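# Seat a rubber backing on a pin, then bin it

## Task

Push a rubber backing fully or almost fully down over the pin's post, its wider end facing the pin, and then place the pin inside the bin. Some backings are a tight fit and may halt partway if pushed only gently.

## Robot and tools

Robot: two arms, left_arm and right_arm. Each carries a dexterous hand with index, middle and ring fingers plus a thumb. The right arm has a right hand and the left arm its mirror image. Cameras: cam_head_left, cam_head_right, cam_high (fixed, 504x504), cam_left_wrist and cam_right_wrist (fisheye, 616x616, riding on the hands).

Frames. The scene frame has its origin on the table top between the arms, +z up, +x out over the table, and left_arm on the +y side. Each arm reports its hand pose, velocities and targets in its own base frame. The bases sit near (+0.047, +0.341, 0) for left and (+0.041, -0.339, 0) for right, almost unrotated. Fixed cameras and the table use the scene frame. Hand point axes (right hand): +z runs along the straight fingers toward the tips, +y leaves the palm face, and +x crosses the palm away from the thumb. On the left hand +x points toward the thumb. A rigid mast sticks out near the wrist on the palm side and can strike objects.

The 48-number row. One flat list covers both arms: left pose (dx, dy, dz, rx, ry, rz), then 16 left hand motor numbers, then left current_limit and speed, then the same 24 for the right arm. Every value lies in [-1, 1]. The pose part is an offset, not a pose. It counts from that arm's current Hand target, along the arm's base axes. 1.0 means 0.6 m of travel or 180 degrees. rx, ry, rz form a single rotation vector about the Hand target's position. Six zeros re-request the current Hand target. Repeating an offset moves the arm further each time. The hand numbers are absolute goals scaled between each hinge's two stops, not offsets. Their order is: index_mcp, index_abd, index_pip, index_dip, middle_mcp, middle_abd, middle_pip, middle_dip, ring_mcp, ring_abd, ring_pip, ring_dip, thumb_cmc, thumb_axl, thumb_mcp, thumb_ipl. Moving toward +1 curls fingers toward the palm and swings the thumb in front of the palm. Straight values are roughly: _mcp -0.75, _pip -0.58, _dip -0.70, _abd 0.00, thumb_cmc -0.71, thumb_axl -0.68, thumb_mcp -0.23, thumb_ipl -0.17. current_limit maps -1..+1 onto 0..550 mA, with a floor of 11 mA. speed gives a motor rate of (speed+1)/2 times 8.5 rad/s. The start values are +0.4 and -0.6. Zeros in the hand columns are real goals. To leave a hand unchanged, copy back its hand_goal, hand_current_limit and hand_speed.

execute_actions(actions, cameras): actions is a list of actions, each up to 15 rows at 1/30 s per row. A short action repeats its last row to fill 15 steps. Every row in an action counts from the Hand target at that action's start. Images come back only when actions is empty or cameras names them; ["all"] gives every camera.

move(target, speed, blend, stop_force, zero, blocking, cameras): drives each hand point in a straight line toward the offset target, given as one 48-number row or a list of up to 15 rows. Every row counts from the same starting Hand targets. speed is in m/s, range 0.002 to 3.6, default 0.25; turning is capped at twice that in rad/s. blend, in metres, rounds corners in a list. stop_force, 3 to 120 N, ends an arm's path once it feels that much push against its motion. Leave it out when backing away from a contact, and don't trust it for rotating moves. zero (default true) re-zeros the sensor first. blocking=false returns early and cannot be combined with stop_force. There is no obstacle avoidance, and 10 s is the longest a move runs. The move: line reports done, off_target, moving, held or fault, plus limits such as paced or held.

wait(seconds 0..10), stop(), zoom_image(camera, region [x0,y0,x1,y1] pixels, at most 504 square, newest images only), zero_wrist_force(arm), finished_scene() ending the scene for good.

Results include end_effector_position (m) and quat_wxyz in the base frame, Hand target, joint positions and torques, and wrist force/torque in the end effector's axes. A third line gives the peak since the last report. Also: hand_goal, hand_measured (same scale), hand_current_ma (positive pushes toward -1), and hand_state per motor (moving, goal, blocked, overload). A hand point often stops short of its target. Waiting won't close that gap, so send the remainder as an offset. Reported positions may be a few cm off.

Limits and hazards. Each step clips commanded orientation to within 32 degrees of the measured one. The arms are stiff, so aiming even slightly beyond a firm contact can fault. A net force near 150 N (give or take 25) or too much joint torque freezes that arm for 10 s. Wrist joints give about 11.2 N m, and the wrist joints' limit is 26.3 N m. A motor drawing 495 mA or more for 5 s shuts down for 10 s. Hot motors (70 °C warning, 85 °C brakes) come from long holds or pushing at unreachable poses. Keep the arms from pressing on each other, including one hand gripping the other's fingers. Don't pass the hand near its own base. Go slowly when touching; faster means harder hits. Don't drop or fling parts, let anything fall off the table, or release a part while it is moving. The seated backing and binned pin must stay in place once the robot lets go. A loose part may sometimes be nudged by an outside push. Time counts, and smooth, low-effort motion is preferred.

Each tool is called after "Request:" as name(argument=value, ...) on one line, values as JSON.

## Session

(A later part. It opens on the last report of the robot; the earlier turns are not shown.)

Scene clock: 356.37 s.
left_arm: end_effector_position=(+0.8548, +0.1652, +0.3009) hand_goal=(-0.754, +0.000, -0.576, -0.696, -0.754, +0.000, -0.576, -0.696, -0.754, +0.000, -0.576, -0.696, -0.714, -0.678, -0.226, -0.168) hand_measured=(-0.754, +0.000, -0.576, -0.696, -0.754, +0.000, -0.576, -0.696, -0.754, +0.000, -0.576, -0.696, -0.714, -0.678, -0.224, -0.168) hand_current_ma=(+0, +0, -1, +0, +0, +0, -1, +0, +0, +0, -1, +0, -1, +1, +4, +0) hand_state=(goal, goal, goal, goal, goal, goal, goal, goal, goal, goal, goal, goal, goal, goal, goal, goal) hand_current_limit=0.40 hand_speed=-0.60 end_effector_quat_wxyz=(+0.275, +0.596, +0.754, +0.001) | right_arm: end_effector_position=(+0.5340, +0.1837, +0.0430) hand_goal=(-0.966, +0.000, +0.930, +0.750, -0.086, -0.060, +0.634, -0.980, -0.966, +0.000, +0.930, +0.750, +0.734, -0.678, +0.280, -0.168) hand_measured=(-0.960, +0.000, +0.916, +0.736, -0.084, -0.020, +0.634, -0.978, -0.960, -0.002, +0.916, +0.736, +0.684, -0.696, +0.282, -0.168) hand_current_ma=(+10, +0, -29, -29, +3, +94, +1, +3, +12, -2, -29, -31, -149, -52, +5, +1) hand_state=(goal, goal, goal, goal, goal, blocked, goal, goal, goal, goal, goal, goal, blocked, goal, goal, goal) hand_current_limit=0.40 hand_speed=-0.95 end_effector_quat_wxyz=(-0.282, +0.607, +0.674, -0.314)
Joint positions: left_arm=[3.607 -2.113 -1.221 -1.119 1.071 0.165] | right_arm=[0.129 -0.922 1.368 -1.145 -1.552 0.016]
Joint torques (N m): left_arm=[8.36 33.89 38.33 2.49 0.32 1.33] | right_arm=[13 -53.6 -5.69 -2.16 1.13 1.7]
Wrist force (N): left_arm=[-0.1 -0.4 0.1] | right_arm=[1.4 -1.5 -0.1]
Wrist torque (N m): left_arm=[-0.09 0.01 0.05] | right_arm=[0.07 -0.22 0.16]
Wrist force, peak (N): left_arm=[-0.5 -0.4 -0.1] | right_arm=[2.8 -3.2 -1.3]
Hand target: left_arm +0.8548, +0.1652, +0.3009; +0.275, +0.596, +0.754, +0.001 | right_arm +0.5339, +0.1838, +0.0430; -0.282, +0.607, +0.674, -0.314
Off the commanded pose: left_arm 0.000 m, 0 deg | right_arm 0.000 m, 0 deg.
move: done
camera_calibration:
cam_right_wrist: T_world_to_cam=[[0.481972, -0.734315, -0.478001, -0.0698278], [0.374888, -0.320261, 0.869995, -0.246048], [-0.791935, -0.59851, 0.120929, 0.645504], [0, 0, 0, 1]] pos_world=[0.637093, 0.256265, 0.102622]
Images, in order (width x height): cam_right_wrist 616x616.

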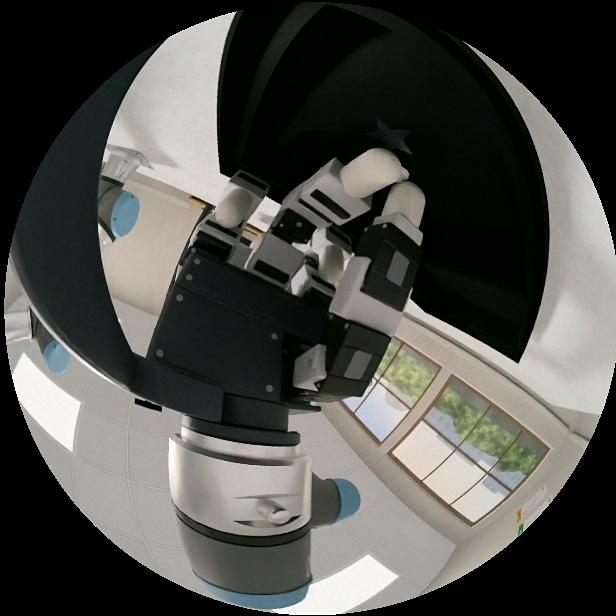

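Request:
move(target=[0,0,0,0,0,0,-0.754,0,-0.576,-0.696,-0.754,0,-0.576,-0.696,-0.754,0,-0.576,-0.696,-0.714,-0.678,-0.226,-0.168,0.4,-0.6,0.0048,-0.0167,-0.0083,0,0,0,-0.965,0,0.93,0.75,-0.085,-0.06,0.635,-0.98,-0.965,0,0.93,0.75,0.735,-0.678,0.281,-0.168,0.4,-0.95], speed=0.04, cameras=["cam_right_wrist"])

Request:
zoom_image(camera="cam_right_wrist", region=[340, 100, 430, 190])

Scene clock: 361.00 s.
left_arm: end_effector_position=(+0.8548, +0.1652, +0.3009) hand_goal=(-0.754, +0.000, -0.576, -0.696, -0.754, +0.000, -0.576, -0.696, -0.754, +0.000, -0.576, -0.696, -0.714, -0.678, -0.226, -0.168) hand_measured=(-0.754, +0.000, -0.576, -0.696, -0.754, +0.000, -0.576, -0.696, -0.754, +0.000, -0.576, -0.696, -0.714, -0.678, -0.224, -0.168) hand_current_ma=(+0, +0, -1, +0, +0, +0, -1, +0, +0, +0, -1, +0, -1, +1, +4, +0) hand_state=(goal, goal, goal, goal, goal, goal, goal, goal, goal, goal, goal, goal, goal, goal, goal, goal) hand_current_limit=0.40 hand_speed=-0.60 end_effector_quat_wxyz=(+0.275, +0.596, +0.754, +0.001) | right_arm: end_effector_position=(+0.5368, +0.1739, +0.0381) hand_goal=(-0.966, +0.000, +0.930, +0.750, -0.086, -0.060, +0.634, -0.980, -0.966, +0.000, +0.930, +0.750, +0.734, -0.678, +0.280, -0.168) hand_measured=(-0.960, +0.000, +0.916, +0.736, -0.084, -0.020, +0.634, -0.978, -0.960, -0.002, +0.916, +0.736, +0.684, -0.696, +0.282, -0.168) hand_current_ma=(+10, +0, -29, -29, +3, +94, +1, +3, +12, -2, -29, -31, -149, -52, +5, +1) hand_state=(goal, goal, goal, goal, goal, blocked, goal, goal, goal, goal, goal, goal, blocked, goal, goal, goal) hand_current_limit=0.40 hand_speed=-0.95 end_effector_quat_wxyz=(-0.282, +0.607, +0.674, -0.314)
Joint positions: left_arm=[3.607 -2.113 -1.221 -1.119 1.071 0.165] | right_arm=[0.114 -0.918 1.374 -1.156 -1.564 0.006]
Joint torques (N m): left_arm=[8.06 34.32 38.29 2.45 0.34 1.3] | right_arm=[-11.56 -37.57 -4.68 -2.2 -1.38 -1.36]
Wrist force (N): left_arm=[-0.4 -0.4 0.1] | right_arm=[1.3 -1.5 0.0]
Wrist torque (N m): left_arm=[-0.08 0.05 0.02] | right_arm=[0.06 -0.22 0.26]
Wrist force, peak (N): left_arm=[-0.4 -0.6 0.0] | right_arm=[1.7 -1.7 0.4]
Hand target: left_arm +0.8548, +0.1652, +0.3009; +0.275, +0.596, +0.754, +0.001 | right_arm +0.5368, +0.1738, +0.0380; -0.282, +0.607, +0.674, -0.314
Off the commanded pose: left_arm 0.000 m, 0 deg | right_arm 0.000 m, 0 deg.
move: done
camera_calibration:
cam_right_wrist: T_world_to_cam=[[0.48199, -0.734331, -0.477958, -0.0807529], [0.374865, -0.320225, 0.870018, -0.245964], [-0.791936, -0.59851, 0.12093, 0.642309], [0, 0, 0, 1]] pos_world=[0.639793, 0.246365, 0.0977224]
Images, in order (width x height): cam_right_wrist 616x616.

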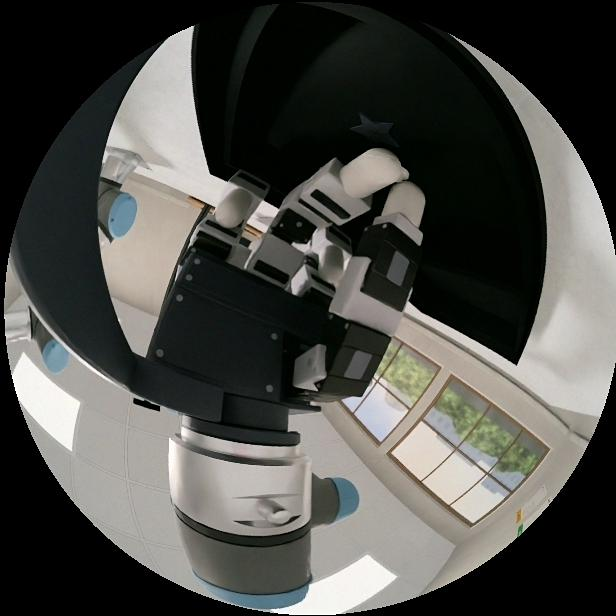

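Scaled by 5.600 from the camera's 616x616 image, which has a finer 880x880 frame.

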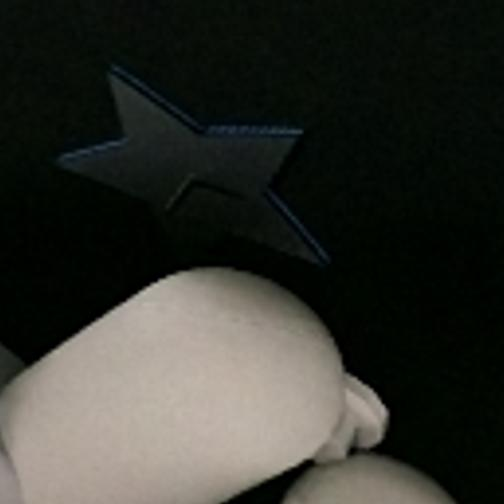

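Request:
move(target=[[0,0,0,0,0,0,-0.754,0,-0.576,-0.696,-0.754,0,-0.576,-0.696,-0.754,0,-0.576,-0.696,-0.714,-0.678,-0.226,-0.168,0.4,-0.6,-0.0045,-0.0025,-0.0083,0,0,0,-0.965,0,0.93,0.75,-0.085,-0.06,0.635,-0.98,-0.965,0,0.93,0.75,0.735,-0.678,0.281,-0.168,0.4,-0.95],[0,0,0,0,0,0,-0.754,0,-0.576,-0.696,-0.754,0,-0.576,-0.696,-0.754,0,-0.576,-0.696,-0.714,-0.678,-0.226,-0.168,0.4,-0.6,-0.0045,-0.0025,-0.0275,0,0,0,-0.965,0,0.93,0.75,-0.085,-0.06,0.635,-0.98,-0.965,0,0.93,0.75,0.735,-0.678,0.281,-0.168,0.4,-0.95]], speed=[0.03, 0.01], stop_force=3, cameras=["cam_right_wrist"])

Request:
zoom_image(camera="cam_right_wrist", region=[340, 110, 430, 200])

Scene clock: 364.47 s.
left_arm: end_effector_position=(+0.8548, +0.1652, +0.3009) hand_goal=(-0.754, +0.000, -0.576, -0.696, -0.754, +0.000, -0.576, -0.696, -0.754, +0.000, -0.576, -0.696, -0.714, -0.678, -0.226, -0.168) hand_measured=(-0.754, +0.000, -0.576, -0.696, -0.754, +0.000, -0.576, -0.696, -0.754, +0.000, -0.576, -0.696, -0.714, -0.678, -0.224, -0.168) hand_current_ma=(+0, +0, -1, +0, +0, +0, -1, +0, +0, +0, -1, +0, -1, +1, +4, +0) hand_state=(goal, goal, goal, goal, goal, goal, goal, goal, goal, goal, goal, goal, goal, goal, goal, goal) hand_current_limit=0.40 hand_speed=-0.60 end_effector_quat_wxyz=(+0.275, +0.596, +0.754, +0.001) | right_arm: end_effector_position=(+0.5341, +0.1723, +0.0218) hand_goal=(-0.966, +0.000, +0.930, +0.750, -0.086, -0.060, +0.634, -0.980, -0.966, +0.000, +0.930, +0.750, +0.734, -0.678, +0.280, -0.168) hand_measured=(-0.958, +0.000, +0.918, +0.736, -0.086, -0.020, +0.642, -0.978, -0.960, -0.002, +0.916, +0.736, +0.684, -0.696, +0.282, -0.168) hand_current_ma=(+16, +0, -27, -29, +0, +93, +17, +3, +12, -2, -29, -31, -149, -52, +5, +1) hand_state=(goal, goal, goal, goal, goal, blocked, goal, goal, goal, goal, goal, goal, blocked, goal, goal, goal) hand_current_limit=0.40 hand_speed=-0.95 end_effector_quat_wxyz=(-0.283, +0.607, +0.674, -0.314)
Joint positions: left_arm=[3.607 -2.113 -1.221 -1.119 1.071 0.165] | right_arm=[0.112 -0.907 1.402 -1.194 -1.565 0.005]
Joint torques (N m): left_arm=[8.4 34.58 38.57 2.61 0.19 1.18] | right_arm=[-11 -50.53 -29.76 1.24 -1.45 -1.17]
Wrist force (N): left_arm=[-0.3 -0.3 0.1] | right_arm=[1.4 -4.6 -0.6]
Wrist torque (N m): left_arm=[-0.07 0.02 0.03] | right_arm=[-0.09 -0.25 0.19]
Wrist force, peak (N): left_arm=[-0.2 -0.6 0.0] | right_arm=[1.2 -5.9 -1.2]
Hand target: left_arm +0.8548, +0.1652, +0.3009; +0.275, +0.596, +0.754, +0.001 | right_arm +0.5341, +0.1723, +0.0219; -0.282, +0.607, +0.674, -0.314
Off the commanded pose: left_arm 0.000 m, 0 deg | right_arm 0.000 m, 0 deg.
move: contact (right_arm); path passed 1 of 2 targets
camera_calibration:
cam_right_wrist: T_world_to_cam=[[0.481954, -0.734299, -0.478042, -0.0883472], [0.37501, -0.320222, 0.869957, -0.231458], [-0.791889, -0.59855, 0.121037, 0.641143], [0, 0, 0, 1]] pos_world=[0.637093, 0.244765, 0.0815225]
Images, in order (width x height): cam_right_wrist 616x616.

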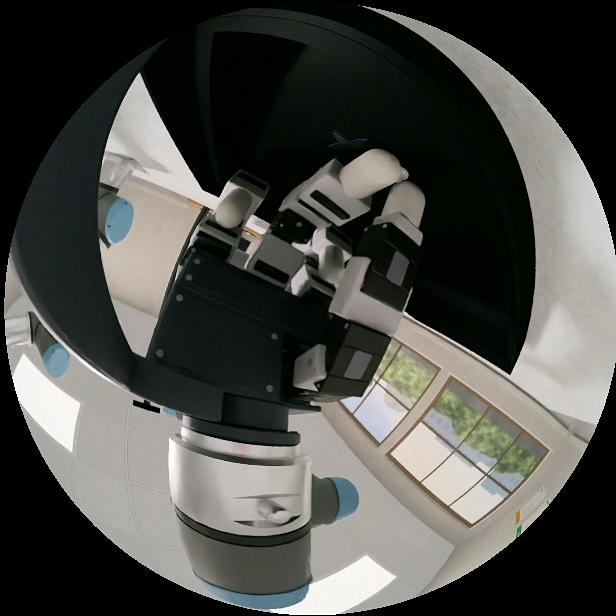

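Scaled by 5.600 from the camera's 616x616 image, which has a finer 880x880 frame.

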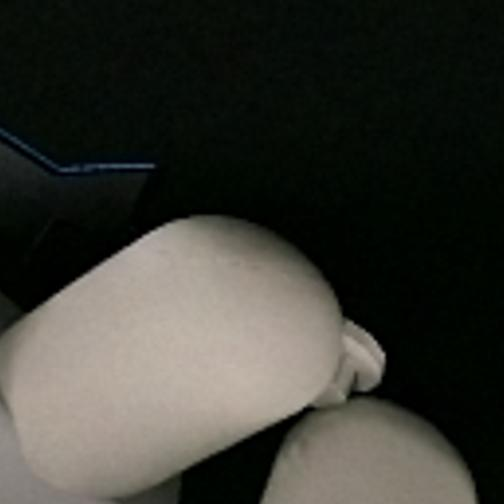

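Request:
move(target=[[0,0,0,0,0,0,-0.754,0,-0.576,-0.696,-0.754,0,-0.576,-0.696,-0.754,0,-0.576,-0.696,-0.714,-0.678,-0.226,-0.168,0.4,-0.6,0,0,0.0006,0,0,0,-0.965,0,0.93,0.75,-0.085,-0.06,0.635,-0.98,-0.965,0,0.93,0.75,0.735,-0.678,0.281,-0.168,0.4,-0.95],[0,0,0,0,0,0,-0.754,0,-0.576,-0.696,-0.754,0,-0.576,-0.696,-0.754,0,-0.576,-0.696,-0.714,-0.678,-0.226,-0.168,0.4,-0.6,0.0267,-0.03,0.0006,0,0,0,-0.965,0,0.93,0.75,-0.085,-0.06,0.635,-0.98,-0.965,0,0.93,0.75,0.735,-0.678,0.281,-0.168,0.4,-0.95],[0,0,0,0,0,0,-0.754,0,-0.576,-0.696,-0.754,0,-0.576,-0.696,-0.754,0,-0.576,-0.696,-0.714,-0.678,-0.226,-0.168,0.4,-0.6,0.0267,-0.03,0.0306,0,0,0,-0.965,0,0.93,0.75,-0.085,-0.06,0.635,-0.98,-0.965,0,0.93,0.75,0.735,-0.678,0.281,-0.168,0.4,-0.95]], speed=[0.01, 0.02, 0.03], cameras=["cam_right_wrist"])

Request:
zoom_image(camera="cam_right_wrist", region=[340, 100, 430, 190])

Scene clock: 367.90 s.
left_arm: end_effector_position=(+0.8548, +0.1652, +0.3009) hand_goal=(-0.754, +0.000, -0.576, -0.696, -0.754, +0.000, -0.576, -0.696, -0.754, +0.000, -0.576, -0.696, -0.714, -0.678, -0.226, -0.168) hand_measured=(-0.754, +0.000, -0.576, -0.696, -0.754, +0.000, -0.576, -0.696, -0.754, +0.000, -0.576, -0.696, -0.714, -0.678, -0.224, -0.168) hand_current_ma=(+0, +0, -1, +0, +0, +0, -1, +0, +0, +0, -1, +0, -1, +1, +4, +0) hand_state=(goal, goal, goal, goal, goal, goal, goal, goal, goal, goal, goal, goal, goal, goal, goal, goal) hand_current_limit=0.40 hand_speed=-0.60 end_effector_quat_wxyz=(+0.275, +0.596, +0.754, +0.001) | right_arm: end_effector_position=(+0.5501, +0.1543, +0.0401) hand_goal=(-0.966, +0.000, +0.930, +0.750, -0.086, -0.060, +0.634, -0.980, -0.966, +0.000, +0.930, +0.750, +0.734, -0.678, +0.280, -0.168) hand_measured=(-0.958, +0.000, +0.916, +0.736, -0.086, -0.022, +0.634, -0.978, -0.960, -0.002, +0.916, +0.736, +0.684, -0.696, +0.282, -0.168) hand_current_ma=(+16, +0, -28, -29, +1, +89, +1, +3, +12, -2, -29, -31, -149, -52, +6, +1) hand_state=(goal, goal, goal, goal, goal, blocked, goal, goal, goal, goal, goal, goal, blocked, goal, goal, goal) hand_current_limit=0.40 hand_speed=-0.95 end_effector_quat_wxyz=(-0.282, +0.607, +0.674, -0.314)
Joint positions: left_arm=[3.607 -2.113 -1.221 -1.119 1.071 0.165] | right_arm=[0.083 -0.904 1.345 -1.14 -1.587 -0.014]
Joint torques (N m): left_arm=[8.07 33.7 37.38 2.58 0.29 1.27] | right_arm=[-11.4 -53.81 -32.1 1.81 -1.55 -1.46]
Wrist force (N): left_arm=[-0.2 -0.3 0.1] | right_arm=[1.2 -1.2 0.1]
Wrist torque (N m): left_arm=[-0.07 0.02 0.04] | right_arm=[0.09 -0.22 0.25]
Wrist force, peak (N): left_arm=[-0.3 -0.6 0.2] | right_arm=[1.2 -5.1 -0.8]
Hand target: left_arm +0.8548, +0.1652, +0.3009; +0.275, +0.596, +0.754, +0.001 | right_arm +0.5501, +0.1543, +0.0402; -0.282, +0.607, +0.674, -0.314
Off the commanded pose: left_arm 0.000 m, 0 deg | right_arm 0.000 m, 0 deg.
move: done
camera_calibration:
cam_right_wrist: T_world_to_cam=[[0.481954, -0.734299, -0.478042, -0.100576], [0.37501, -0.320222, 0.869957, -0.259179], [-0.791889, -0.59855, 0.121037, 0.640904], [0, 0, 0, 1]] pos_world=[0.653193, 0.226765, 0.0998225]
Images, in order (width x height): cam_right_wrist 616x616.

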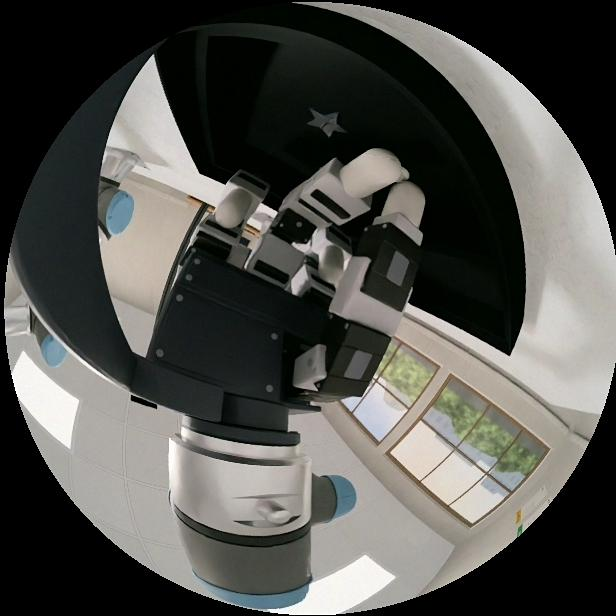

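Scaled by 5.600 from the camera's 616x616 image, which has a finer 880x880 frame.

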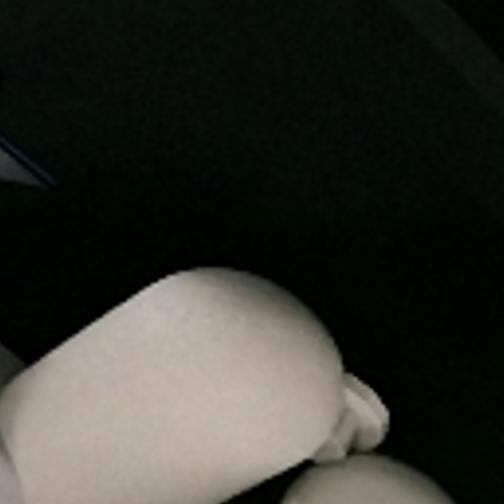

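Request:
zoom_image(camera="cam_right_wrist", region=[295, 90, 365, 160])

Scaled by 7.200 from the camera's 616x616 image, which has a finer 880x880 frame.

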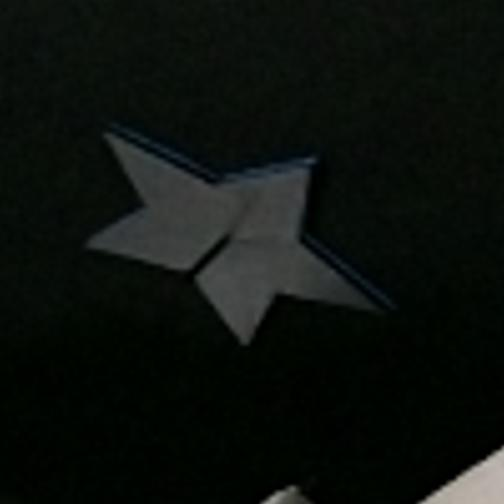

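Request:
move(target=[[0,0,0,0,0,0,-0.754,0,-0.576,-0.696,-0.754,0,-0.576,-0.696,-0.754,0,-0.576,-0.696,-0.714,-0.678,-0.226,-0.168,0.4,-0.6,0.0085,-0.0152,0,0,0,0,-0.965,0,0.93,0.75,-0.085,-0.06,0.635,-0.98,-0.965,0,0.93,0.75,0.735,-0.678,0.281,-0.168,0.4,-0.95],[0,0,0,0,0,0,-0.754,0,-0.576,-0.696,-0.754,0,-0.576,-0.696,-0.754,0,-0.576,-0.696,-0.714,-0.678,-0.226,-0.168,0.4,-0.6,0.0085,-0.0152,-0.0325,0,0,0,-0.965,0,0.93,0.75,-0.085,-0.06,0.635,-0.98,-0.965,0,0.93,0.75,0.735,-0.678,0.281,-0.168,0.4,-0.95]], speed=[0.04, 0.012], stop_force=3, cameras=["cam_right_wrist"])

Request:
zoom_image(camera="cam_right_wrist", region=[365, 145, 425, 205])

Scene clock: 373.23 s.
left_arm: end_effector_position=(+0.8548, +0.1652, +0.3009) hand_goal=(-0.754, +0.000, -0.576, -0.696, -0.754, +0.000, -0.576, -0.696, -0.754, +0.000, -0.576, -0.696, -0.714, -0.678, -0.226, -0.168) hand_measured=(-0.754, +0.000, -0.576, -0.696, -0.754, +0.000, -0.576, -0.696, -0.754, +0.000, -0.576, -0.696, -0.714, -0.678, -0.224, -0.168) hand_current_ma=(+0, +0, -1, +0, +0, +0, -1, +0, +0, +0, -1, +0, -1, +1, +4, +0) hand_state=(goal, goal, goal, goal, goal, goal, goal, goal, goal, goal, goal, goal, goal, goal, goal, goal) hand_current_limit=0.40 hand_speed=-0.60 end_effector_quat_wxyz=(+0.275, +0.596, +0.754, +0.001) | right_arm: end_effector_position=(+0.5552, +0.1451, +0.0315) hand_goal=(-0.966, +0.000, +0.930, +0.750, -0.086, -0.060, +0.634, -0.980, -0.966, +0.000, +0.930, +0.750, +0.734, -0.678, +0.280, -0.168) hand_measured=(-0.962, -0.002, +0.920, +0.736, -0.086, -0.022, +0.634, -0.978, -0.960, -0.002, +0.916, +0.736, +0.684, -0.696, +0.282, -0.168) hand_current_ma=(+8, -2, -21, -32, +1, +89, +0, +3, +12, -2, -29, -31, -149, -52, +6, +1) hand_state=(goal, goal, goal, goal, goal, blocked, goal, goal, goal, goal, goal, goal, blocked, goal, goal, goal) hand_current_limit=0.40 hand_speed=-0.95 end_effector_quat_wxyz=(-0.282, +0.607, +0.674, -0.314)
Joint positions: left_arm=[3.607 -2.113 -1.221 -1.119 1.071 0.165] | right_arm=[0.069 -0.89 1.344 -1.154 -1.598 -0.023]
Joint torques (N m): left_arm=[7.9 33.97 38.07 2.74 0.34 1.3] | right_arm=[-11.35 -53.53 -31.22 1.68 -0.64 -1.41]
Wrist force (N): left_arm=[0.0 -0.3 0.1] | right_arm=[1.5 -3.1 -1.8]
Wrist torque (N m): left_arm=[-0.08 0.00 0.05] | right_arm=[0.15 -0.30 0.31]
Wrist force, peak (N): left_arm=[-0.3 -0.6 0.3] | right_arm=[1.8 -5.3 -3.9]
Hand target: left_arm +0.8548, +0.1652, +0.3009; +0.275, +0.596, +0.754, +0.001 | right_arm +0.5552, +0.1451, +0.0315; -0.282, +0.607, +0.674, -0.314 (not the last commanded pose)
Off the commanded pose: left_arm 0.000 m, 0 deg | right_arm 0.011 m, 0 deg.
move: contact (right_arm); path passed 1 of 2 targets
camera_calibration:
cam_right_wrist: T_world_to_cam=[[0.481954, -0.734299, -0.478042, -0.113875], [0.37501, -0.320222, 0.869957, -0.256437], [-0.791889, -0.59855, 0.121037, 0.640549], [0, 0, 0, 1]] pos_world=[0.658293, 0.217665, 0.0911225]
Images, in order (width x height): cam_right_wrist 616x616.

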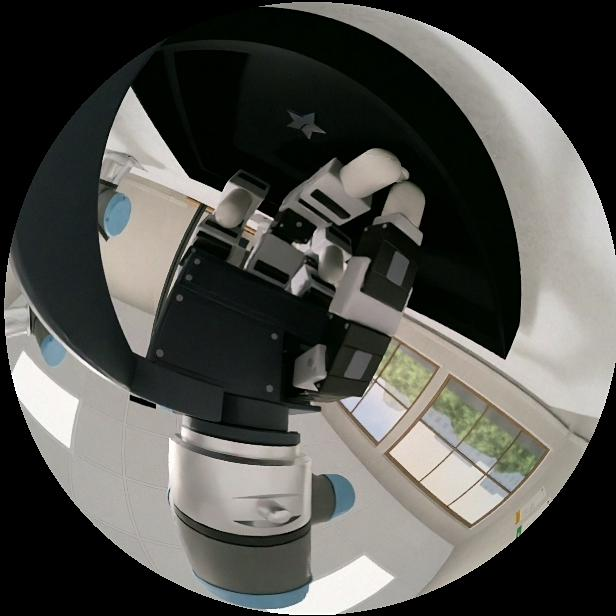

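Scaled by 8.400 from the camera's 616x616 image, which has a finer 880x880 frame.

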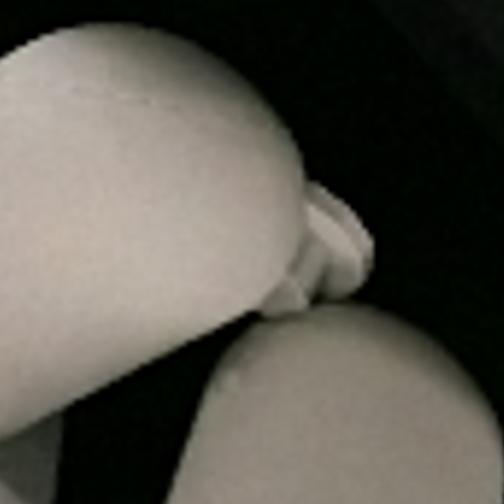

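Request:
move(target=[[0,0,0,0,0,0,-0.754,0,-0.576,-0.696,-0.754,0,-0.576,-0.696,-0.754,0,-0.576,-0.696,-0.714,-0.678,-0.226,-0.168,0.4,-0.6,0,0,0.011,0,0,0,-0.965,0,0.93,0.75,-0.085,-0.06,0.635,-0.98,-0.965,0,0.93,0.75,0.735,-0.678,0.281,-0.168,0.4,-0.95],[0,0,0,0,0,0,-0.754,0,-0.576,-0.696,-0.754,0,-0.576,-0.696,-0.754,0,-0.576,-0.696,-0.714,-0.678,-0.226,-0.168,0.4,-0.6,0,0.0183,0.011,0,0,0,-0.965,0,0.93,0.75,-0.085,-0.06,0.635,-0.98,-0.965,0,0.93,0.75,0.735,-0.678,0.281,-0.168,0.4,-0.95]], speed=[0.03, 0.04])

Request:
move(target=[0,0,0,0,0,0,-0.754,0,-0.576,-0.696,-0.754,0,-0.576,-0.696,-0.754,0,-0.576,-0.696,-0.714,-0.678,-0.226,-0.168,0.4,-0.6,0,0,-0.0292,0,0,0,-0.965,0,0.93,0.75,-0.085,-0.06,0.635,-0.98,-0.965,0,0.93,0.75,0.735,-0.678,0.281,-0.168,0.4,-0.95], speed=0.012, stop_force=3, cameras=["cam_right_wrist"])

Request:
zoom_image(camera="cam_right_wrist", region=[365, 145, 425, 205])

Scene clock: 375.07 s.
left_arm: end_effector_position=(+0.8548, +0.1652, +0.3009) hand_goal=(-0.754, +0.000, -0.576, -0.696, -0.754, +0.000, -0.576, -0.696, -0.754, +0.000, -0.576, -0.696, -0.714, -0.678, -0.226, -0.168) hand_measured=(-0.754, +0.000, -0.576, -0.696, -0.754, +0.000, -0.576, -0.696, -0.754, +0.000, -0.576, -0.696, -0.714, -0.678, -0.224, -0.168) hand_current_ma=(+0, +0, -1, +0, +0, +0, -1, +0, +0, +0, -1, +0, -1, +1, +4, +0) hand_state=(goal, goal, goal, goal, goal, goal, goal, goal, goal, goal, goal, goal, goal, goal, goal, goal) hand_current_limit=0.40 hand_speed=-0.60 end_effector_quat_wxyz=(+0.275, +0.596, +0.754, +0.001) | right_arm: end_effector_position=(+0.5552, +0.1560, +0.0381) hand_goal=(-0.966, +0.000, +0.930, +0.750, -0.086, -0.060, +0.634, -0.980, -0.966, +0.000, +0.930, +0.750, +0.734, -0.678, +0.280, -0.168) hand_measured=(-0.960, -0.002, +0.918, +0.736, -0.086, -0.022, +0.634, -0.978, -0.960, -0.002, +0.916, +0.736, +0.684, -0.696, +0.282, -0.168) hand_current_ma=(+9, -2, -27, -32, +1, +89, +0, +3, +12, -2, -29, -31, -149, -52, +6, +1) hand_state=(goal, goal, goal, goal, goal, blocked, goal, goal, goal, goal, goal, goal, blocked, goal, goal, goal) hand_current_limit=0.40 hand_speed=-0.95 end_effector_quat_wxyz=(-0.282, +0.607, +0.674, -0.314)
Joint positions: left_arm=[3.607 -2.113 -1.221 -1.119 1.071 0.165] | right_arm=[0.085 -0.89 1.326 -1.135 -1.586 -0.013]
Joint torques (N m): left_arm=[7.96 34.36 38.56 2.75 0.27 1.19] | right_arm=[13.12 -38.95 -33.59 1.74 1.21 1.71]
Wrist force (N): left_arm=[-0.1 -0.4 0.1] | right_arm=[1.6 -1.4 0.2]
Wrist torque (N m): left_arm=[-0.09 0.01 0.04] | right_arm=[0.03 -0.27 0.18]
Wrist force, peak (N): left_arm=[-0.4 -0.5 -0.1] | right_arm=[1.7 -3.6 -2.0]
Hand target: left_arm +0.8548, +0.1652, +0.3009; +0.275, +0.596, +0.754, +0.001 | right_arm +0.5552, +0.1561, +0.0381; -0.282, +0.607, +0.674, -0.314
Off the commanded pose: left_arm 0.000 m, 0 deg | right_arm 0.000 m, 0 deg.
move: done

Scene clock: 377.63 s.
left_arm: end_effector_position=(+0.8548, +0.1652, +0.3009) hand_goal=(-0.754, +0.000, -0.576, -0.696, -0.754, +0.000, -0.576, -0.696, -0.754, +0.000, -0.576, -0.696, -0.714, -0.678, -0.226, -0.168) hand_measured=(-0.754, +0.000, -0.576, -0.696, -0.754, +0.000, -0.576, -0.696, -0.754, +0.000, -0.576, -0.696, -0.714, -0.678, -0.224, -0.168) hand_current_ma=(+0, +0, -1, +0, +0, +0, -1, +0, +0, +0, -1, +0, -1, +1, +4, +0) hand_state=(goal, goal, goal, goal, goal, goal, goal, goal, goal, goal, goal, goal, goal, goal, goal, goal) hand_current_limit=0.40 hand_speed=-0.60 end_effector_quat_wxyz=(+0.275, +0.596, +0.754, +0.001) | right_arm: end_effector_position=(+0.5552, +0.1561, +0.0219) hand_goal=(-0.966, +0.000, +0.930, +0.750, -0.086, -0.060, +0.634, -0.980, -0.966, +0.000, +0.930, +0.750, +0.734, -0.678, +0.280, -0.168) hand_measured=(-0.960, -0.002, +0.918, +0.736, -0.086, -0.022, +0.644, -0.978, -0.960, -0.002, +0.916, +0.736, +0.684, -0.696, +0.282, -0.168) hand_current_ma=(+9, -2, -27, -32, +0, +87, +21, +3, +12, -2, -29, -31, -149, -52, +6, +1) hand_state=(goal, goal, goal, goal, goal, blocked, goal, goal, goal, goal, goal, goal, blocked, goal, goal, goal) hand_current_limit=0.40 hand_speed=-0.95 end_effector_quat_wxyz=(-0.283, +0.607, +0.674, -0.314)
Joint positions: left_arm=[3.607 -2.113 -1.221 -1.119 1.071 0.165] | right_arm=[0.085 -0.873 1.342 -1.168 -1.586 -0.012]
Joint torques (N m): left_arm=[7.73 34.54 37.6 2.71 0.39 1.32] | right_arm=[12.57 -54.6 -32.11 1.35 0.98 0.6]
Wrist force (N): left_arm=[-0.5 -0.5 0.0] | right_arm=[1.3 -3.9 -0.2]
Wrist torque (N m): left_arm=[-0.09 0.05 0.02] | right_arm=[-0.08 -0.25 0.12]
Wrist force, peak (N): left_arm=[-0.5 -0.5 0.0] | right_arm=[0.8 -9.8 -3.3]
Hand target: left_arm +0.8548, +0.1652, +0.3009; +0.275, +0.596, +0.754, +0.001 | right_arm +0.5552, +0.1561, +0.0219; -0.283, +0.607, +0.674, -0.314 (not the last commanded pose)
Off the commanded pose: left_arm 0.000 m, 0 deg | right_arm 0.001 m, 0 deg.
move: contact (right_arm)
camera_calibration:
cam_right_wrist: T_world_to_cam=[[0.481981, -0.734323, -0.477978, -0.110405], [0.374974, -0.320168, 0.869992, -0.244556], [-0.791889, -0.59855, 0.121038, 0.648295], [0, 0, 0, 1]] pos_world=[0.658293, 0.228665, 0.0815225]
Images, in order (width x height): cam_right_wrist 616x616.

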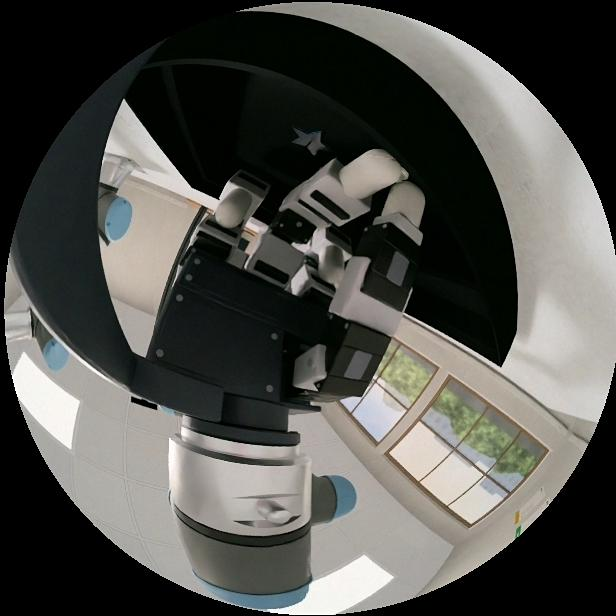

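Scaled by 8.400 from the camera's 616x616 image, which has a finer 880x880 frame.

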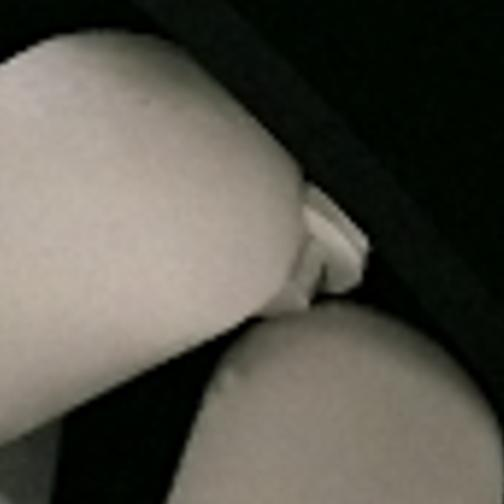

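Request:
move(target=[[0,0,0,0,0,0,-0.754,0,-0.576,-0.696,-0.754,0,-0.576,-0.696,-0.754,0,-0.576,-0.696,-0.714,-0.678,-0.226,-0.168,0.4,-0.6,0,0,0,0,0,0,-0.965,0,0.93,0.75,-0.085,0.0,0.635,-0.98,-0.965,0,0.93,0.75,0.7,-0.678,0.281,-0.168,0.4,-0.95],[0,0,0,0,0,0,-0.754,0,-0.576,-0.696,-0.754,0,-0.576,-0.696,-0.754,0,-0.576,-0.696,-0.714,-0.678,-0.226,-0.168,0.4,-0.6,0,0,0,0,0,0,-0.965,0,0.93,0.75,-0.085,0.1,0.635,-0.98,-0.965,0,0.93,0.75,0.675,-0.678,0.281,-0.168,0.4,-0.95],[0,0,0,0,0,0,-0.754,0,-0.576,-0.696,-0.754,0,-0.576,-0.696,-0.754,0,-0.576,-0.696,-0.714,-0.678,-0.226,-0.168,0.4,-0.6,0,0,0,0,0,0,-0.965,0,0.93,0.75,-0.085,0.18,0.635,-0.98,-0.965,0,0.93,0.75,0.643,-0.678,0.281,-0.168,0.4,-0.95],[0,0,0,0,0,0,-0.754,0,-0.576,-0.696,-0.754,0,-0.576,-0.696,-0.754,0,-0.576,-0.696,-0.714,-0.678,-0.226,-0.168,0.4,-0.6,0,0,0.12,0,0,0,-0.965,0,0.93,0.75,-0.085,0.18,0.635,-0.98,-0.965,0,0.93,0.75,0.643,-0.678,0.281,-0.168,0.4,-0.95]], speed=[0.02, 0.02, 0.02, 0.08], cameras=["cam_right_wrist"])

Request:
zoom_image(camera="cam_right_wrist", region=[300, 60, 440, 200])

Scene clock: 381.33 s.
left_arm: end_effector_position=(+0.8548, +0.1652, +0.3009) hand_goal=(-0.754, +0.000, -0.576, -0.696, -0.754, +0.000, -0.576, -0.696, -0.754, +0.000, -0.576, -0.696, -0.714, -0.678, -0.226, -0.168) hand_measured=(-0.754, +0.000, -0.576, -0.696, -0.754, +0.000, -0.576, -0.696, -0.754, +0.000, -0.576, -0.696, -0.714, -0.678, -0.224, -0.168) hand_current_ma=(+0, +0, -1, +0, +0, +0, -1, +0, +0, +0, -1, +0, -1, +1, +4, +0) hand_state=(goal, goal, goal, goal, goal, goal, goal, goal, goal, goal, goal, goal, goal, goal, goal, goal) hand_current_limit=0.40 hand_speed=-0.60 end_effector_quat_wxyz=(+0.275, +0.596, +0.754, +0.001) | right_arm: end_effector_position=(+0.5552, +0.1561, +0.0938) hand_goal=(-0.966, +0.000, +0.930, +0.750, -0.086, +0.180, +0.634, -0.980, -0.966, +0.000, +0.930, +0.750, +0.642, -0.678, +0.280, -0.168) hand_measured=(-0.960, -0.002, +0.918, +0.736, -0.084, +0.176, +0.634, -0.978, -0.960, -0.002, +0.916, +0.736, +0.644, -0.676, +0.282, -0.168) hand_current_ma=(+9, -2, -27, -32, +2, -5, +0, +3, +12, -2, -29, -31, +3, +2, +3, +1) hand_state=(goal, goal, goal, goal, goal, goal, goal, goal, goal, goal, goal, goal, goal, goal, goal, goal) hand_current_limit=0.40 hand_speed=-0.95 end_effector_quat_wxyz=(-0.283, +0.607, +0.674, -0.314)
Joint positions: left_arm=[3.607 -2.113 -1.221 -1.119 1.071 0.165] | right_arm=[0.085 -0.94 1.259 -1.018 -1.586 -0.012]
Joint torques (N m): left_arm=[7.65 34.79 37.86 2.76 0.42 1.27] | right_arm=[11.1 -53 -33.06 1.6 0.48 -1]
Wrist force (N): left_arm=[-0.3 -0.4 0.0] | right_arm=[1.4 -1.1 0.2]
Wrist torque (N m): left_arm=[-0.08 0.03 0.03] | right_arm=[0.08 -0.25 0.15]
Wrist force, peak (N): left_arm=[-0.2 -0.7 0.1] | right_arm=[1.3 -4.1 -0.4]
Hand target: left_arm +0.8548, +0.1652, +0.3009; +0.275, +0.596, +0.754, +0.001 | right_arm +0.5552, +0.1561, +0.0939; -0.283, +0.607, +0.674, -0.314
Off the commanded pose: left_arm 0.000 m, 0 deg | right_arm 0.000 m, 0 deg.
move: done
camera_calibration:
cam_right_wrist: T_world_to_cam=[[0.481954, -0.734299, -0.478042, -0.0759196], [0.37501, -0.320222, 0.869957, -0.307163], [-0.791889, -0.59855, 0.121037, 0.639501], [0, 0, 0, 1]] pos_world=[0.658193, 0.228665, 0.153522]
Images, in order (width x height): cam_right_wrist 616x616.

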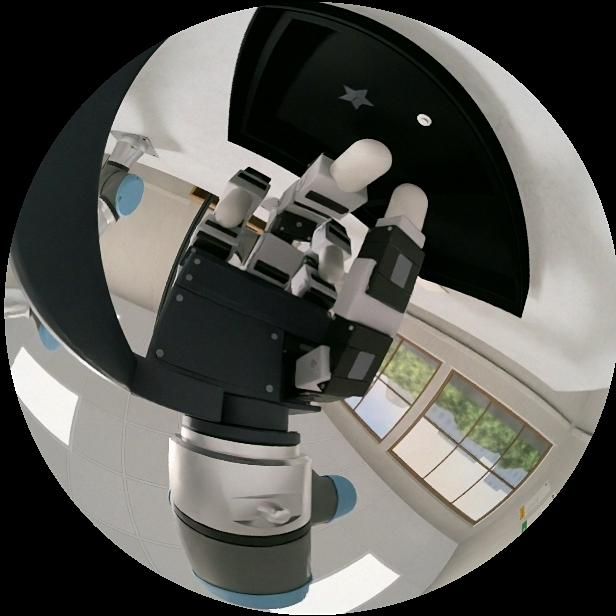

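Scaled by 3.600 from the camera's 616x616 image, which has a finer 880x880 frame.

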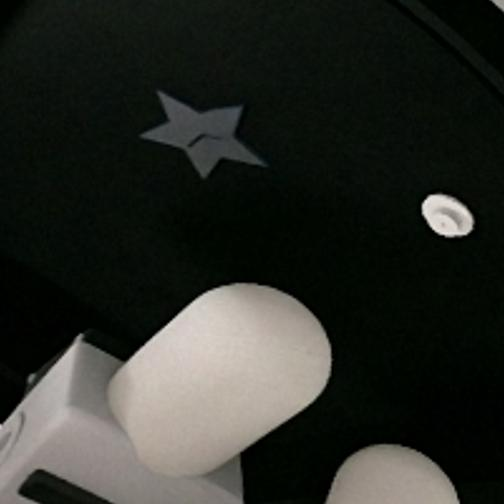

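Request:
move(target=[[0,0,0,0,0,0,-0.754,0,-0.576,-0.696,-0.754,0,-0.576,-0.696,-0.754,0,-0.576,-0.696,-0.714,-0.678,-0.226,-0.168,0.4,-0.6,0,0,0.177,0,0,0,-0.965,0,0.93,0.75,-0.085,0.18,0.635,-0.98,-0.965,0,0.93,0.75,0.643,-0.678,0.281,-0.168,0.4,-0.8],[0,0,0,0,0,0,-0.754,0,-0.576,-0.696,-0.754,0,-0.576,-0.696,-0.754,0,-0.576,-0.696,-0.714,-0.678,-0.226,-0.168,0.4,-0.6,0.0783,0.1328,0.2602,0.029,-0.2763,0,-0.965,0,0.93,0.75,-0.085,0.18,0.635,-0.98,-0.965,0,0.93,0.75,0.643,-0.678,0.281,-0.168,0.4,-0.8]], speed=[0.2, 0.2], blend=[0.03, 0], cameras=["cam_right_wrist", "cam_high"])

Scene clock: 386.27 s.
left_arm: end_effector_position=(+0.8548, +0.1652, +0.3009) hand_goal=(-0.754, +0.000, -0.576, -0.696, -0.754, +0.000, -0.576, -0.696, -0.754, +0.000, -0.576, -0.696, -0.714, -0.678, -0.226, -0.168) hand_measured=(-0.754, +0.000, -0.576, -0.696, -0.754, +0.000, -0.576, -0.696, -0.754, +0.000, -0.576, -0.696, -0.714, -0.678, -0.224, -0.168) hand_current_ma=(+0, +0, -1, +0, +0, +0, -1, +0, +0, +0, -1, +0, -1, +1, +4, +0) hand_state=(goal, goal, goal, goal, goal, goal, goal, goal, goal, goal, goal, goal, goal, goal, goal, goal) hand_current_limit=0.40 hand_speed=-0.60 end_effector_quat_wxyz=(+0.275, +0.596, +0.754, +0.001) | right_arm: end_effector_position=(+0.6022, +0.2358, +0.2500) hand_goal=(-0.966, +0.000, +0.930, +0.750, -0.086, +0.180, +0.634, -0.980, -0.966, +0.000, +0.930, +0.750, +0.642, -0.678, +0.280, -0.168) hand_measured=(-0.960, -0.002, +0.916, +0.736, -0.090, +0.176, +0.634, -0.978, -0.962, -0.002, +0.916, +0.736, +0.644, -0.676, +0.282, -0.168) hand_current_ma=(+10, -2, -27, -32, -8, -5, +0, +3, +8, -2, -29, -31, +3, +2, +3, +1) hand_state=(goal, goal, goal, goal, goal, goal, goal, goal, goal, goal, goal, goal, goal, goal, goal, goal) hand_current_limit=0.40 hand_speed=-0.80 end_effector_quat_wxyz=(+0.000, +0.669, +0.743, +0.000)
Joint positions: left_arm=[3.607 -2.113 -1.221 -1.119 1.071 0.165] | right_arm=[0.216 -1.386 1.646 -1.831 -1.571 0.111]
Joint torques (N m): left_arm=[7.69 34.79 38.91 2.81 0.21 1.43] | right_arm=[12.83 -38.09 -8.75 -4.44 -1.35 1.64]
Wrist force (N): left_arm=[-0.5 -0.4 0.0] | right_arm=[1.6 -0.9 -0.7]
Wrist torque (N m): left_arm=[-0.08 0.06 0.01] | right_arm=[0.09 -0.27 0.03]
Wrist force, peak (N): left_arm=[-0.3 -0.6 -0.2] | right_arm=[1.4 -2.0 0.0]
Hand target: left_arm +0.8548, +0.1652, +0.3009; +0.275, +0.596, +0.754, +0.001 | right_arm +0.6022, +0.2358, +0.2500; +0.000, +0.669, +0.743, +0.000
Off the commanded pose: left_arm 0.000 m, 0 deg | right_arm 0.000 m, 0 deg.
move: done
camera_calibration:
cam_right_wrist: T_world_to_cam=[[0.703068, -0.711121, 0.00116965, -0.223917], [-0.408421, -0.402448, 0.819285, 0.0686978], [-0.58214, -0.576491, -0.573385, 0.747593], [0, 0, 0, 1]] pos_world=[0.620691, 0.299396, 0.372638]
Images, in order (width x height): cam_high 504x504, cam_right_wrist 616x616.

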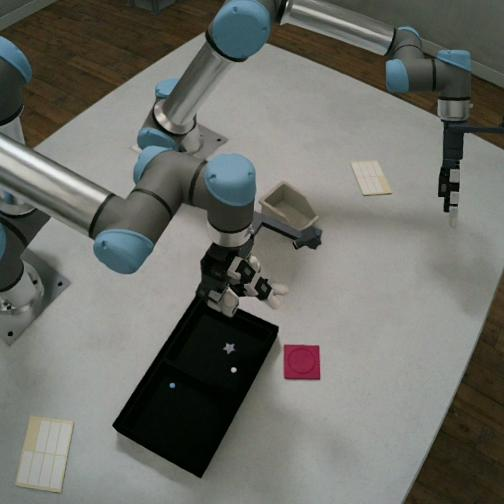

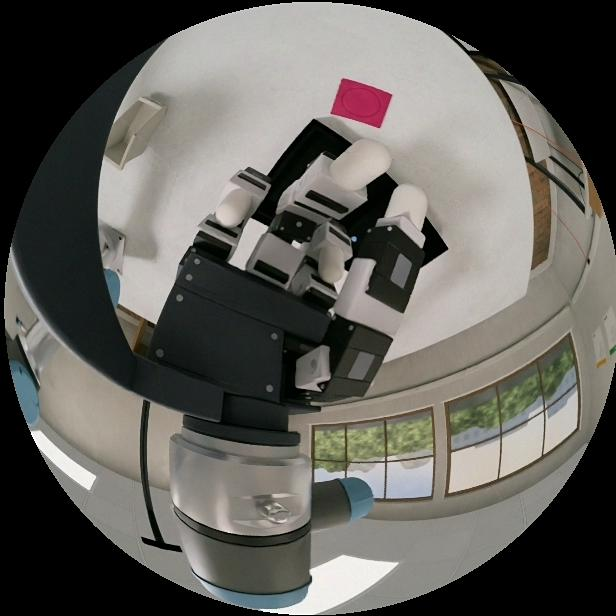

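Request:
zoom_image(camera="cam_high", region=[190, 300, 290, 400])

Scaled by 5.040 from the camera's 504x504 image, which has a finer 720x720 frame.

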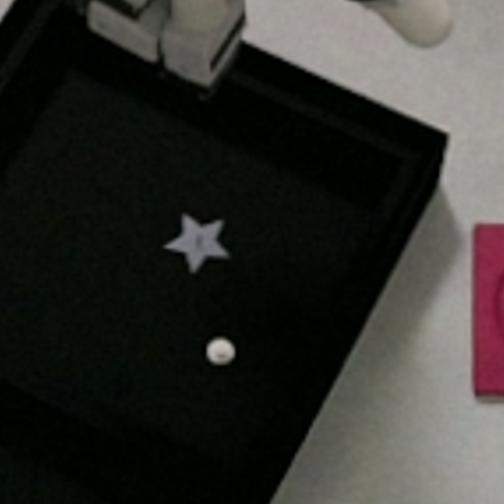

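Request:
move(target=[[0,0,0,0,0,0,-0.754,0,-0.576,-0.696,-0.754,0,-0.576,-0.696,-0.754,0,-0.576,-0.696,-0.714,-0.678,-0.226,-0.168,0.4,-0.6,0,0,0,0,0,0,-0.754,0,-0.576,-0.696,-0.965,0,0.93,0.75,-0.965,0,0.93,0.75,0.643,-0.678,0.281,-0.168,0.4,-0.6],[0,0,0,0,0,0,-0.754,0,-0.576,-0.696,-0.754,0,-0.576,-0.696,-0.754,0,-0.576,-0.696,-0.714,-0.678,-0.226,-0.168,0.4,-0.6,0,0,-0.15,0,0,0,-0.754,0,-0.576,-0.696,-0.965,0,0.93,0.75,-0.965,0,0.93,0.75,0.643,-0.678,0.281,-0.168,0.4,-0.6]], speed=0.15, cameras=["cam_right_wrist", "cam_high"])

Request:
zoom_image(camera="cam_high", region=[190, 300, 290, 400])

Request:
zoom_image(camera="cam_right_wrist", region=[220, 130, 420, 330])

Scene clock: 389.87 s.
left_arm: end_effector_position=(+0.8548, +0.1652, +0.3009) hand_goal=(-0.754, +0.000, -0.576, -0.696, -0.754, +0.000, -0.576, -0.696, -0.754, +0.000, -0.576, -0.696, -0.714, -0.678, -0.226, -0.168) hand_measured=(-0.754, +0.000, -0.576, -0.696, -0.754, +0.000, -0.576, -0.696, -0.754, +0.000, -0.576, -0.696, -0.714, -0.678, -0.224, -0.168) hand_current_ma=(+0, +0, -1, +0, +0, +0, -1, +0, +0, +0, -1, +0, -1, +1, +4, +0) hand_state=(goal, goal, goal, goal, goal, goal, goal, goal, goal, goal, goal, goal, goal, goal, goal, goal) hand_current_limit=0.40 hand_speed=-0.60 end_effector_quat_wxyz=(+0.275, +0.596, +0.754, +0.001) | right_arm: end_effector_position=(+0.6022, +0.2358, +0.1601) hand_goal=(-0.754, +0.000, -0.576, -0.696, -0.966, +0.000, +0.930, +0.750, -0.966, +0.000, +0.930, +0.750, +0.642, -0.678, +0.280, -0.168) hand_measured=(-0.756, -0.002, -0.572, -0.694, -0.962, +0.004, +0.920, +0.728, -0.962, -0.002, +0.916, +0.736, +0.644, -0.676, +0.282, -0.168) hand_current_ma=(-1, -2, +5, +4, +6, +4, -18, -52, +8, -2, -29, -31, +3, +2, +3, +1) hand_state=(goal, goal, goal, goal, goal, goal, goal, blocked, goal, goal, goal, goal, goal, goal, goal, goal) hand_current_limit=0.40 hand_speed=-0.60 end_effector_quat_wxyz=(+0.000, +0.669, +0.743, +0.000)
Joint positions: left_arm=[3.607 -2.113 -1.221 -1.119 1.071 0.165] | right_arm=[0.216 -1.308 1.795 -2.058 -1.571 0.111]
Joint torques (N m): left_arm=[7.53 34.64 37.48 2.74 0.39 1.21] | right_arm=[-0.67 -25.08 -7.02 -4.18 0.15 -0.53]
Wrist force (N): left_arm=[-0.3 -0.5 0.1] | right_arm=[1.3 -1.0 -0.8]
Wrist torque (N m): left_arm=[-0.10 0.03 0.03] | right_arm=[0.03 -0.23 0.01]
Wrist force, peak (N): left_arm=[-0.3 -0.5 0.0] | right_arm=[1.5 -1.0 -1.6]
Hand target: left_arm +0.8548, +0.1652, +0.3009; +0.275, +0.596, +0.754, +0.001 | right_arm +0.6022, +0.2358, +0.1600; +0.000, +0.669, +0.743, +0.000
Off the commanded pose: left_arm 0.000 m, 0 deg | right_arm 0.000 m, 0 deg.
move: done
camera_calibration:
cam_right_wrist: T_world_to_cam=[[0.70304, -0.71115, 0.00122668, -0.223731], [-0.408517, -0.402445, 0.819238, 0.142464], [-0.582107, -0.576458, -0.573452, 0.696092], [0, 0, 0, 1]] pos_world=[0.620691, 0.299496, 0.282738]
Images, in order (width x height): cam_high 504x504, cam_right_wrist 616x616.

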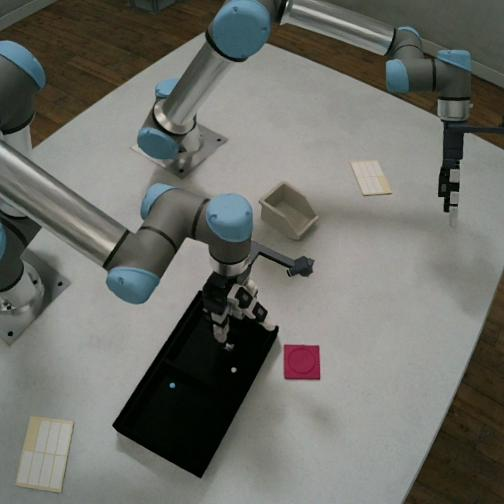

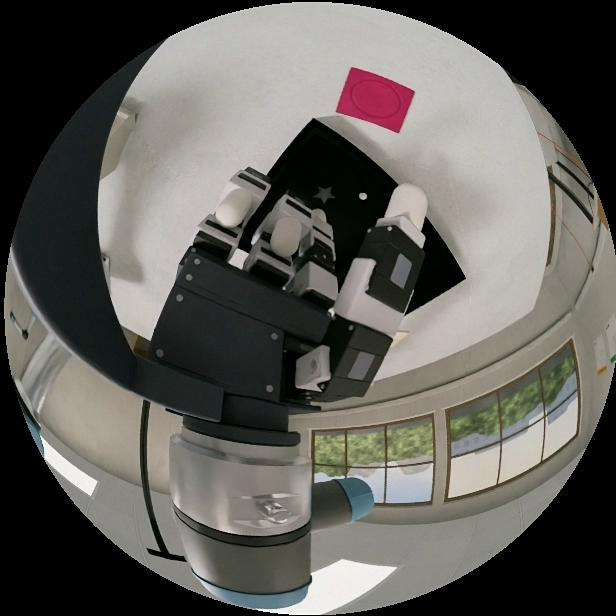

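Scaled by 5.040 from the camera's 504x504 image, which has a finer 720x720 frame.

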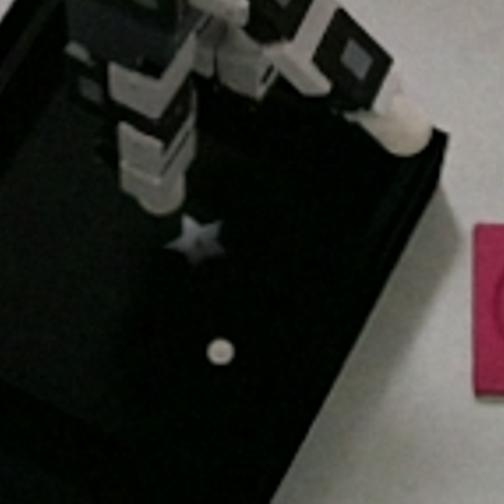

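Scaled by 2.520 from the camera's 616x616 image, which has a finer 880x880 frame.

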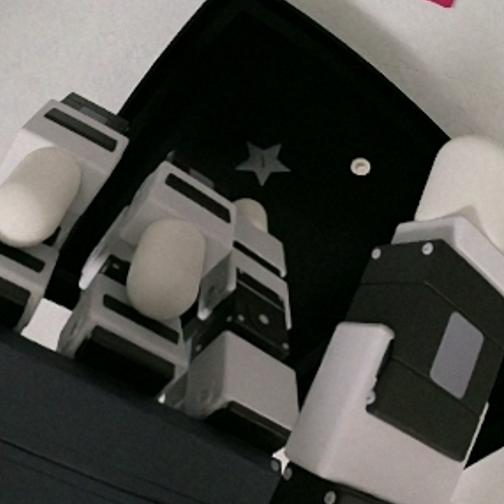

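Request:
move(target=[0,0,0,0,0,0,-0.754,0,-0.576,-0.696,-0.754,0,-0.576,-0.696,-0.754,0,-0.576,-0.696,-0.714,-0.678,-0.226,-0.168,0.4,-0.6,-0.0033,0.001,-0.055,0,0,0,-0.754,0,-0.576,-0.696,-0.965,0,0.93,0.7,-0.965,0,0.93,0.75,0.643,-0.678,0.281,-0.168,0.4,-0.6], speed=0.02, stop_force=3, cameras=["cam_right_wrist", "cam_high"])

Request:
zoom_image(camera="cam_high", region=[190, 300, 290, 400])

Request:
zoom_image(camera="cam_right_wrist", region=[270, 130, 400, 260])

Scene clock: 393.50 s.
left_arm: end_effector_position=(+0.8548, +0.1652, +0.3009) hand_goal=(-0.754, +0.000, -0.576, -0.696, -0.754, +0.000, -0.576, -0.696, -0.754, +0.000, -0.576, -0.696, -0.714, -0.678, -0.226, -0.168) hand_measured=(-0.754, +0.000, -0.576, -0.696, -0.754, +0.000, -0.576, -0.696, -0.754, +0.000, -0.576, -0.696, -0.714, -0.678, -0.224, -0.168) hand_current_ma=(+0, +0, -1, +0, +0, +0, -1, +0, +0, +0, -1, +0, -1, +1, +4, +0) hand_state=(goal, goal, goal, goal, goal, goal, goal, goal, goal, goal, goal, goal, goal, goal, goal, goal) hand_current_limit=0.40 hand_speed=-0.60 end_effector_quat_wxyz=(+0.275, +0.596, +0.754, +0.001) | right_arm: end_effector_position=(+0.6003, +0.2364, +0.1286) hand_goal=(-0.754, +0.000, -0.576, -0.696, -0.966, +0.000, +0.930, +0.700, -0.966, +0.000, +0.930, +0.750, +0.642, -0.678, +0.280, -0.168) hand_measured=(-0.754, -0.002, -0.574, -0.694, -0.962, +0.004, +0.924, +0.702, -0.962, -0.002, +0.916, +0.736, +0.644, -0.676, +0.282, -0.168) hand_current_ma=(+0, -2, +3, +3, +6, +4, -11, +2, +8, -2, -29, -31, +3, +2, +3, +1) hand_state=(goal, goal, goal, goal, goal, goal, goal, goal, goal, goal, goal, goal, goal, goal, goal, goal) hand_current_limit=0.40 hand_speed=-0.60 end_effector_quat_wxyz=(+0.000, +0.669, +0.743, +0.000)
Joint positions: left_arm=[3.607 -2.113 -1.221 -1.119 1.071 0.165] | right_arm=[0.218 -1.273 1.84 -2.139 -1.571 0.113]
Joint torques (N m): left_arm=[7.59 34.49 37.69 2.85 0.37 1.2] | right_arm=[3.58 -39.31 -32.82 -0.33 0.2 -0.61]
Wrist force (N): left_arm=[-0.3 -0.5 0.1] | right_arm=[1.6 -1.0 -3.4]
Wrist torque (N m): left_arm=[-0.10 0.03 0.03] | right_arm=[0.26 -0.31 0.02]
Wrist force, peak (N): left_arm=[-0.3 -0.6 0.0] | right_arm=[1.4 -1.0 -10.6]
Hand target: left_arm +0.8548, +0.1652, +0.3009; +0.275, +0.596, +0.754, +0.001 | right_arm +0.6003, +0.2364, +0.1286; +0.000, +0.669, +0.743, +0.000 (not the last commanded pose)
Off the commanded pose: left_arm 0.000 m, 0 deg | right_arm 0.002 m, 0 deg.
move: contact (right_arm)
camera_calibration:
cam_right_wrist: T_world_to_cam=[[0.703039, -0.71115, 0.00122692, -0.222001], [-0.40847, -0.402398, 0.819285, 0.16764], [-0.582141, -0.576491, -0.573385, 0.677224], [0, 0, 0, 1]] pos_world=[0.618791, 0.299996, 0.251238]
Images, in order (width x height): cam_high 504x504, cam_right_wrist 616x616.

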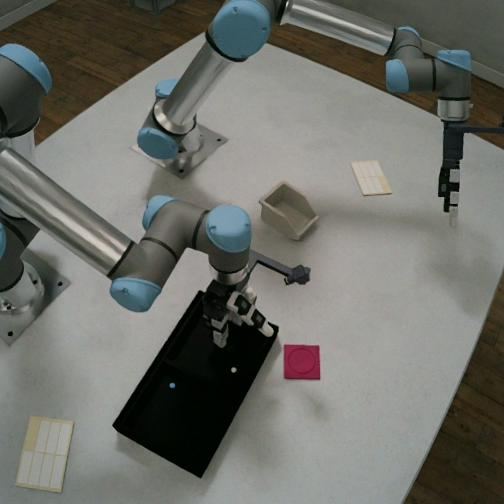

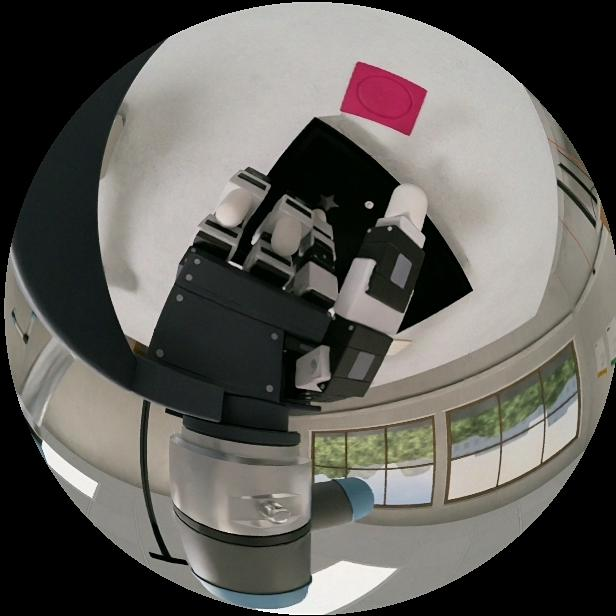

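Scaled by 5.040 from the camera's 504x504 image, which has a finer 720x720 frame.

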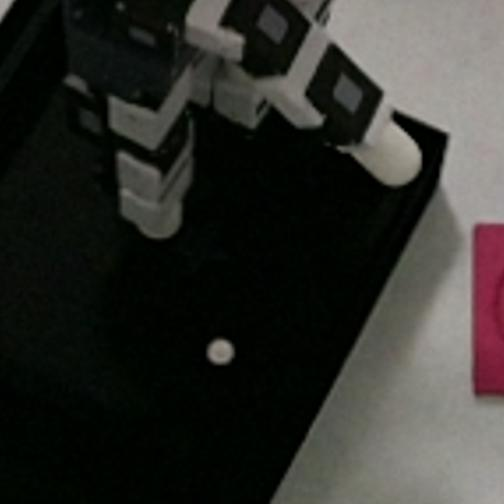

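Scaled by 3.877 from the camera's 616x616 image, which has a finer 880x880 frame.

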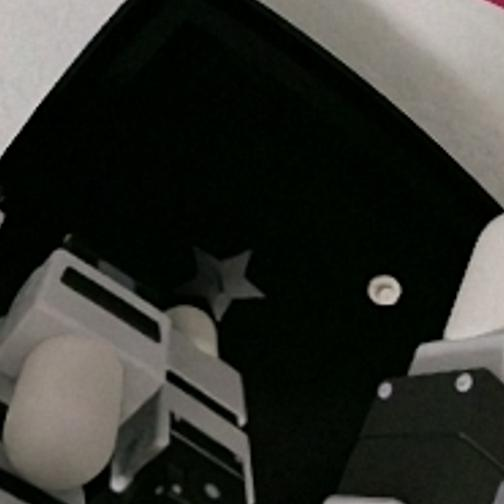

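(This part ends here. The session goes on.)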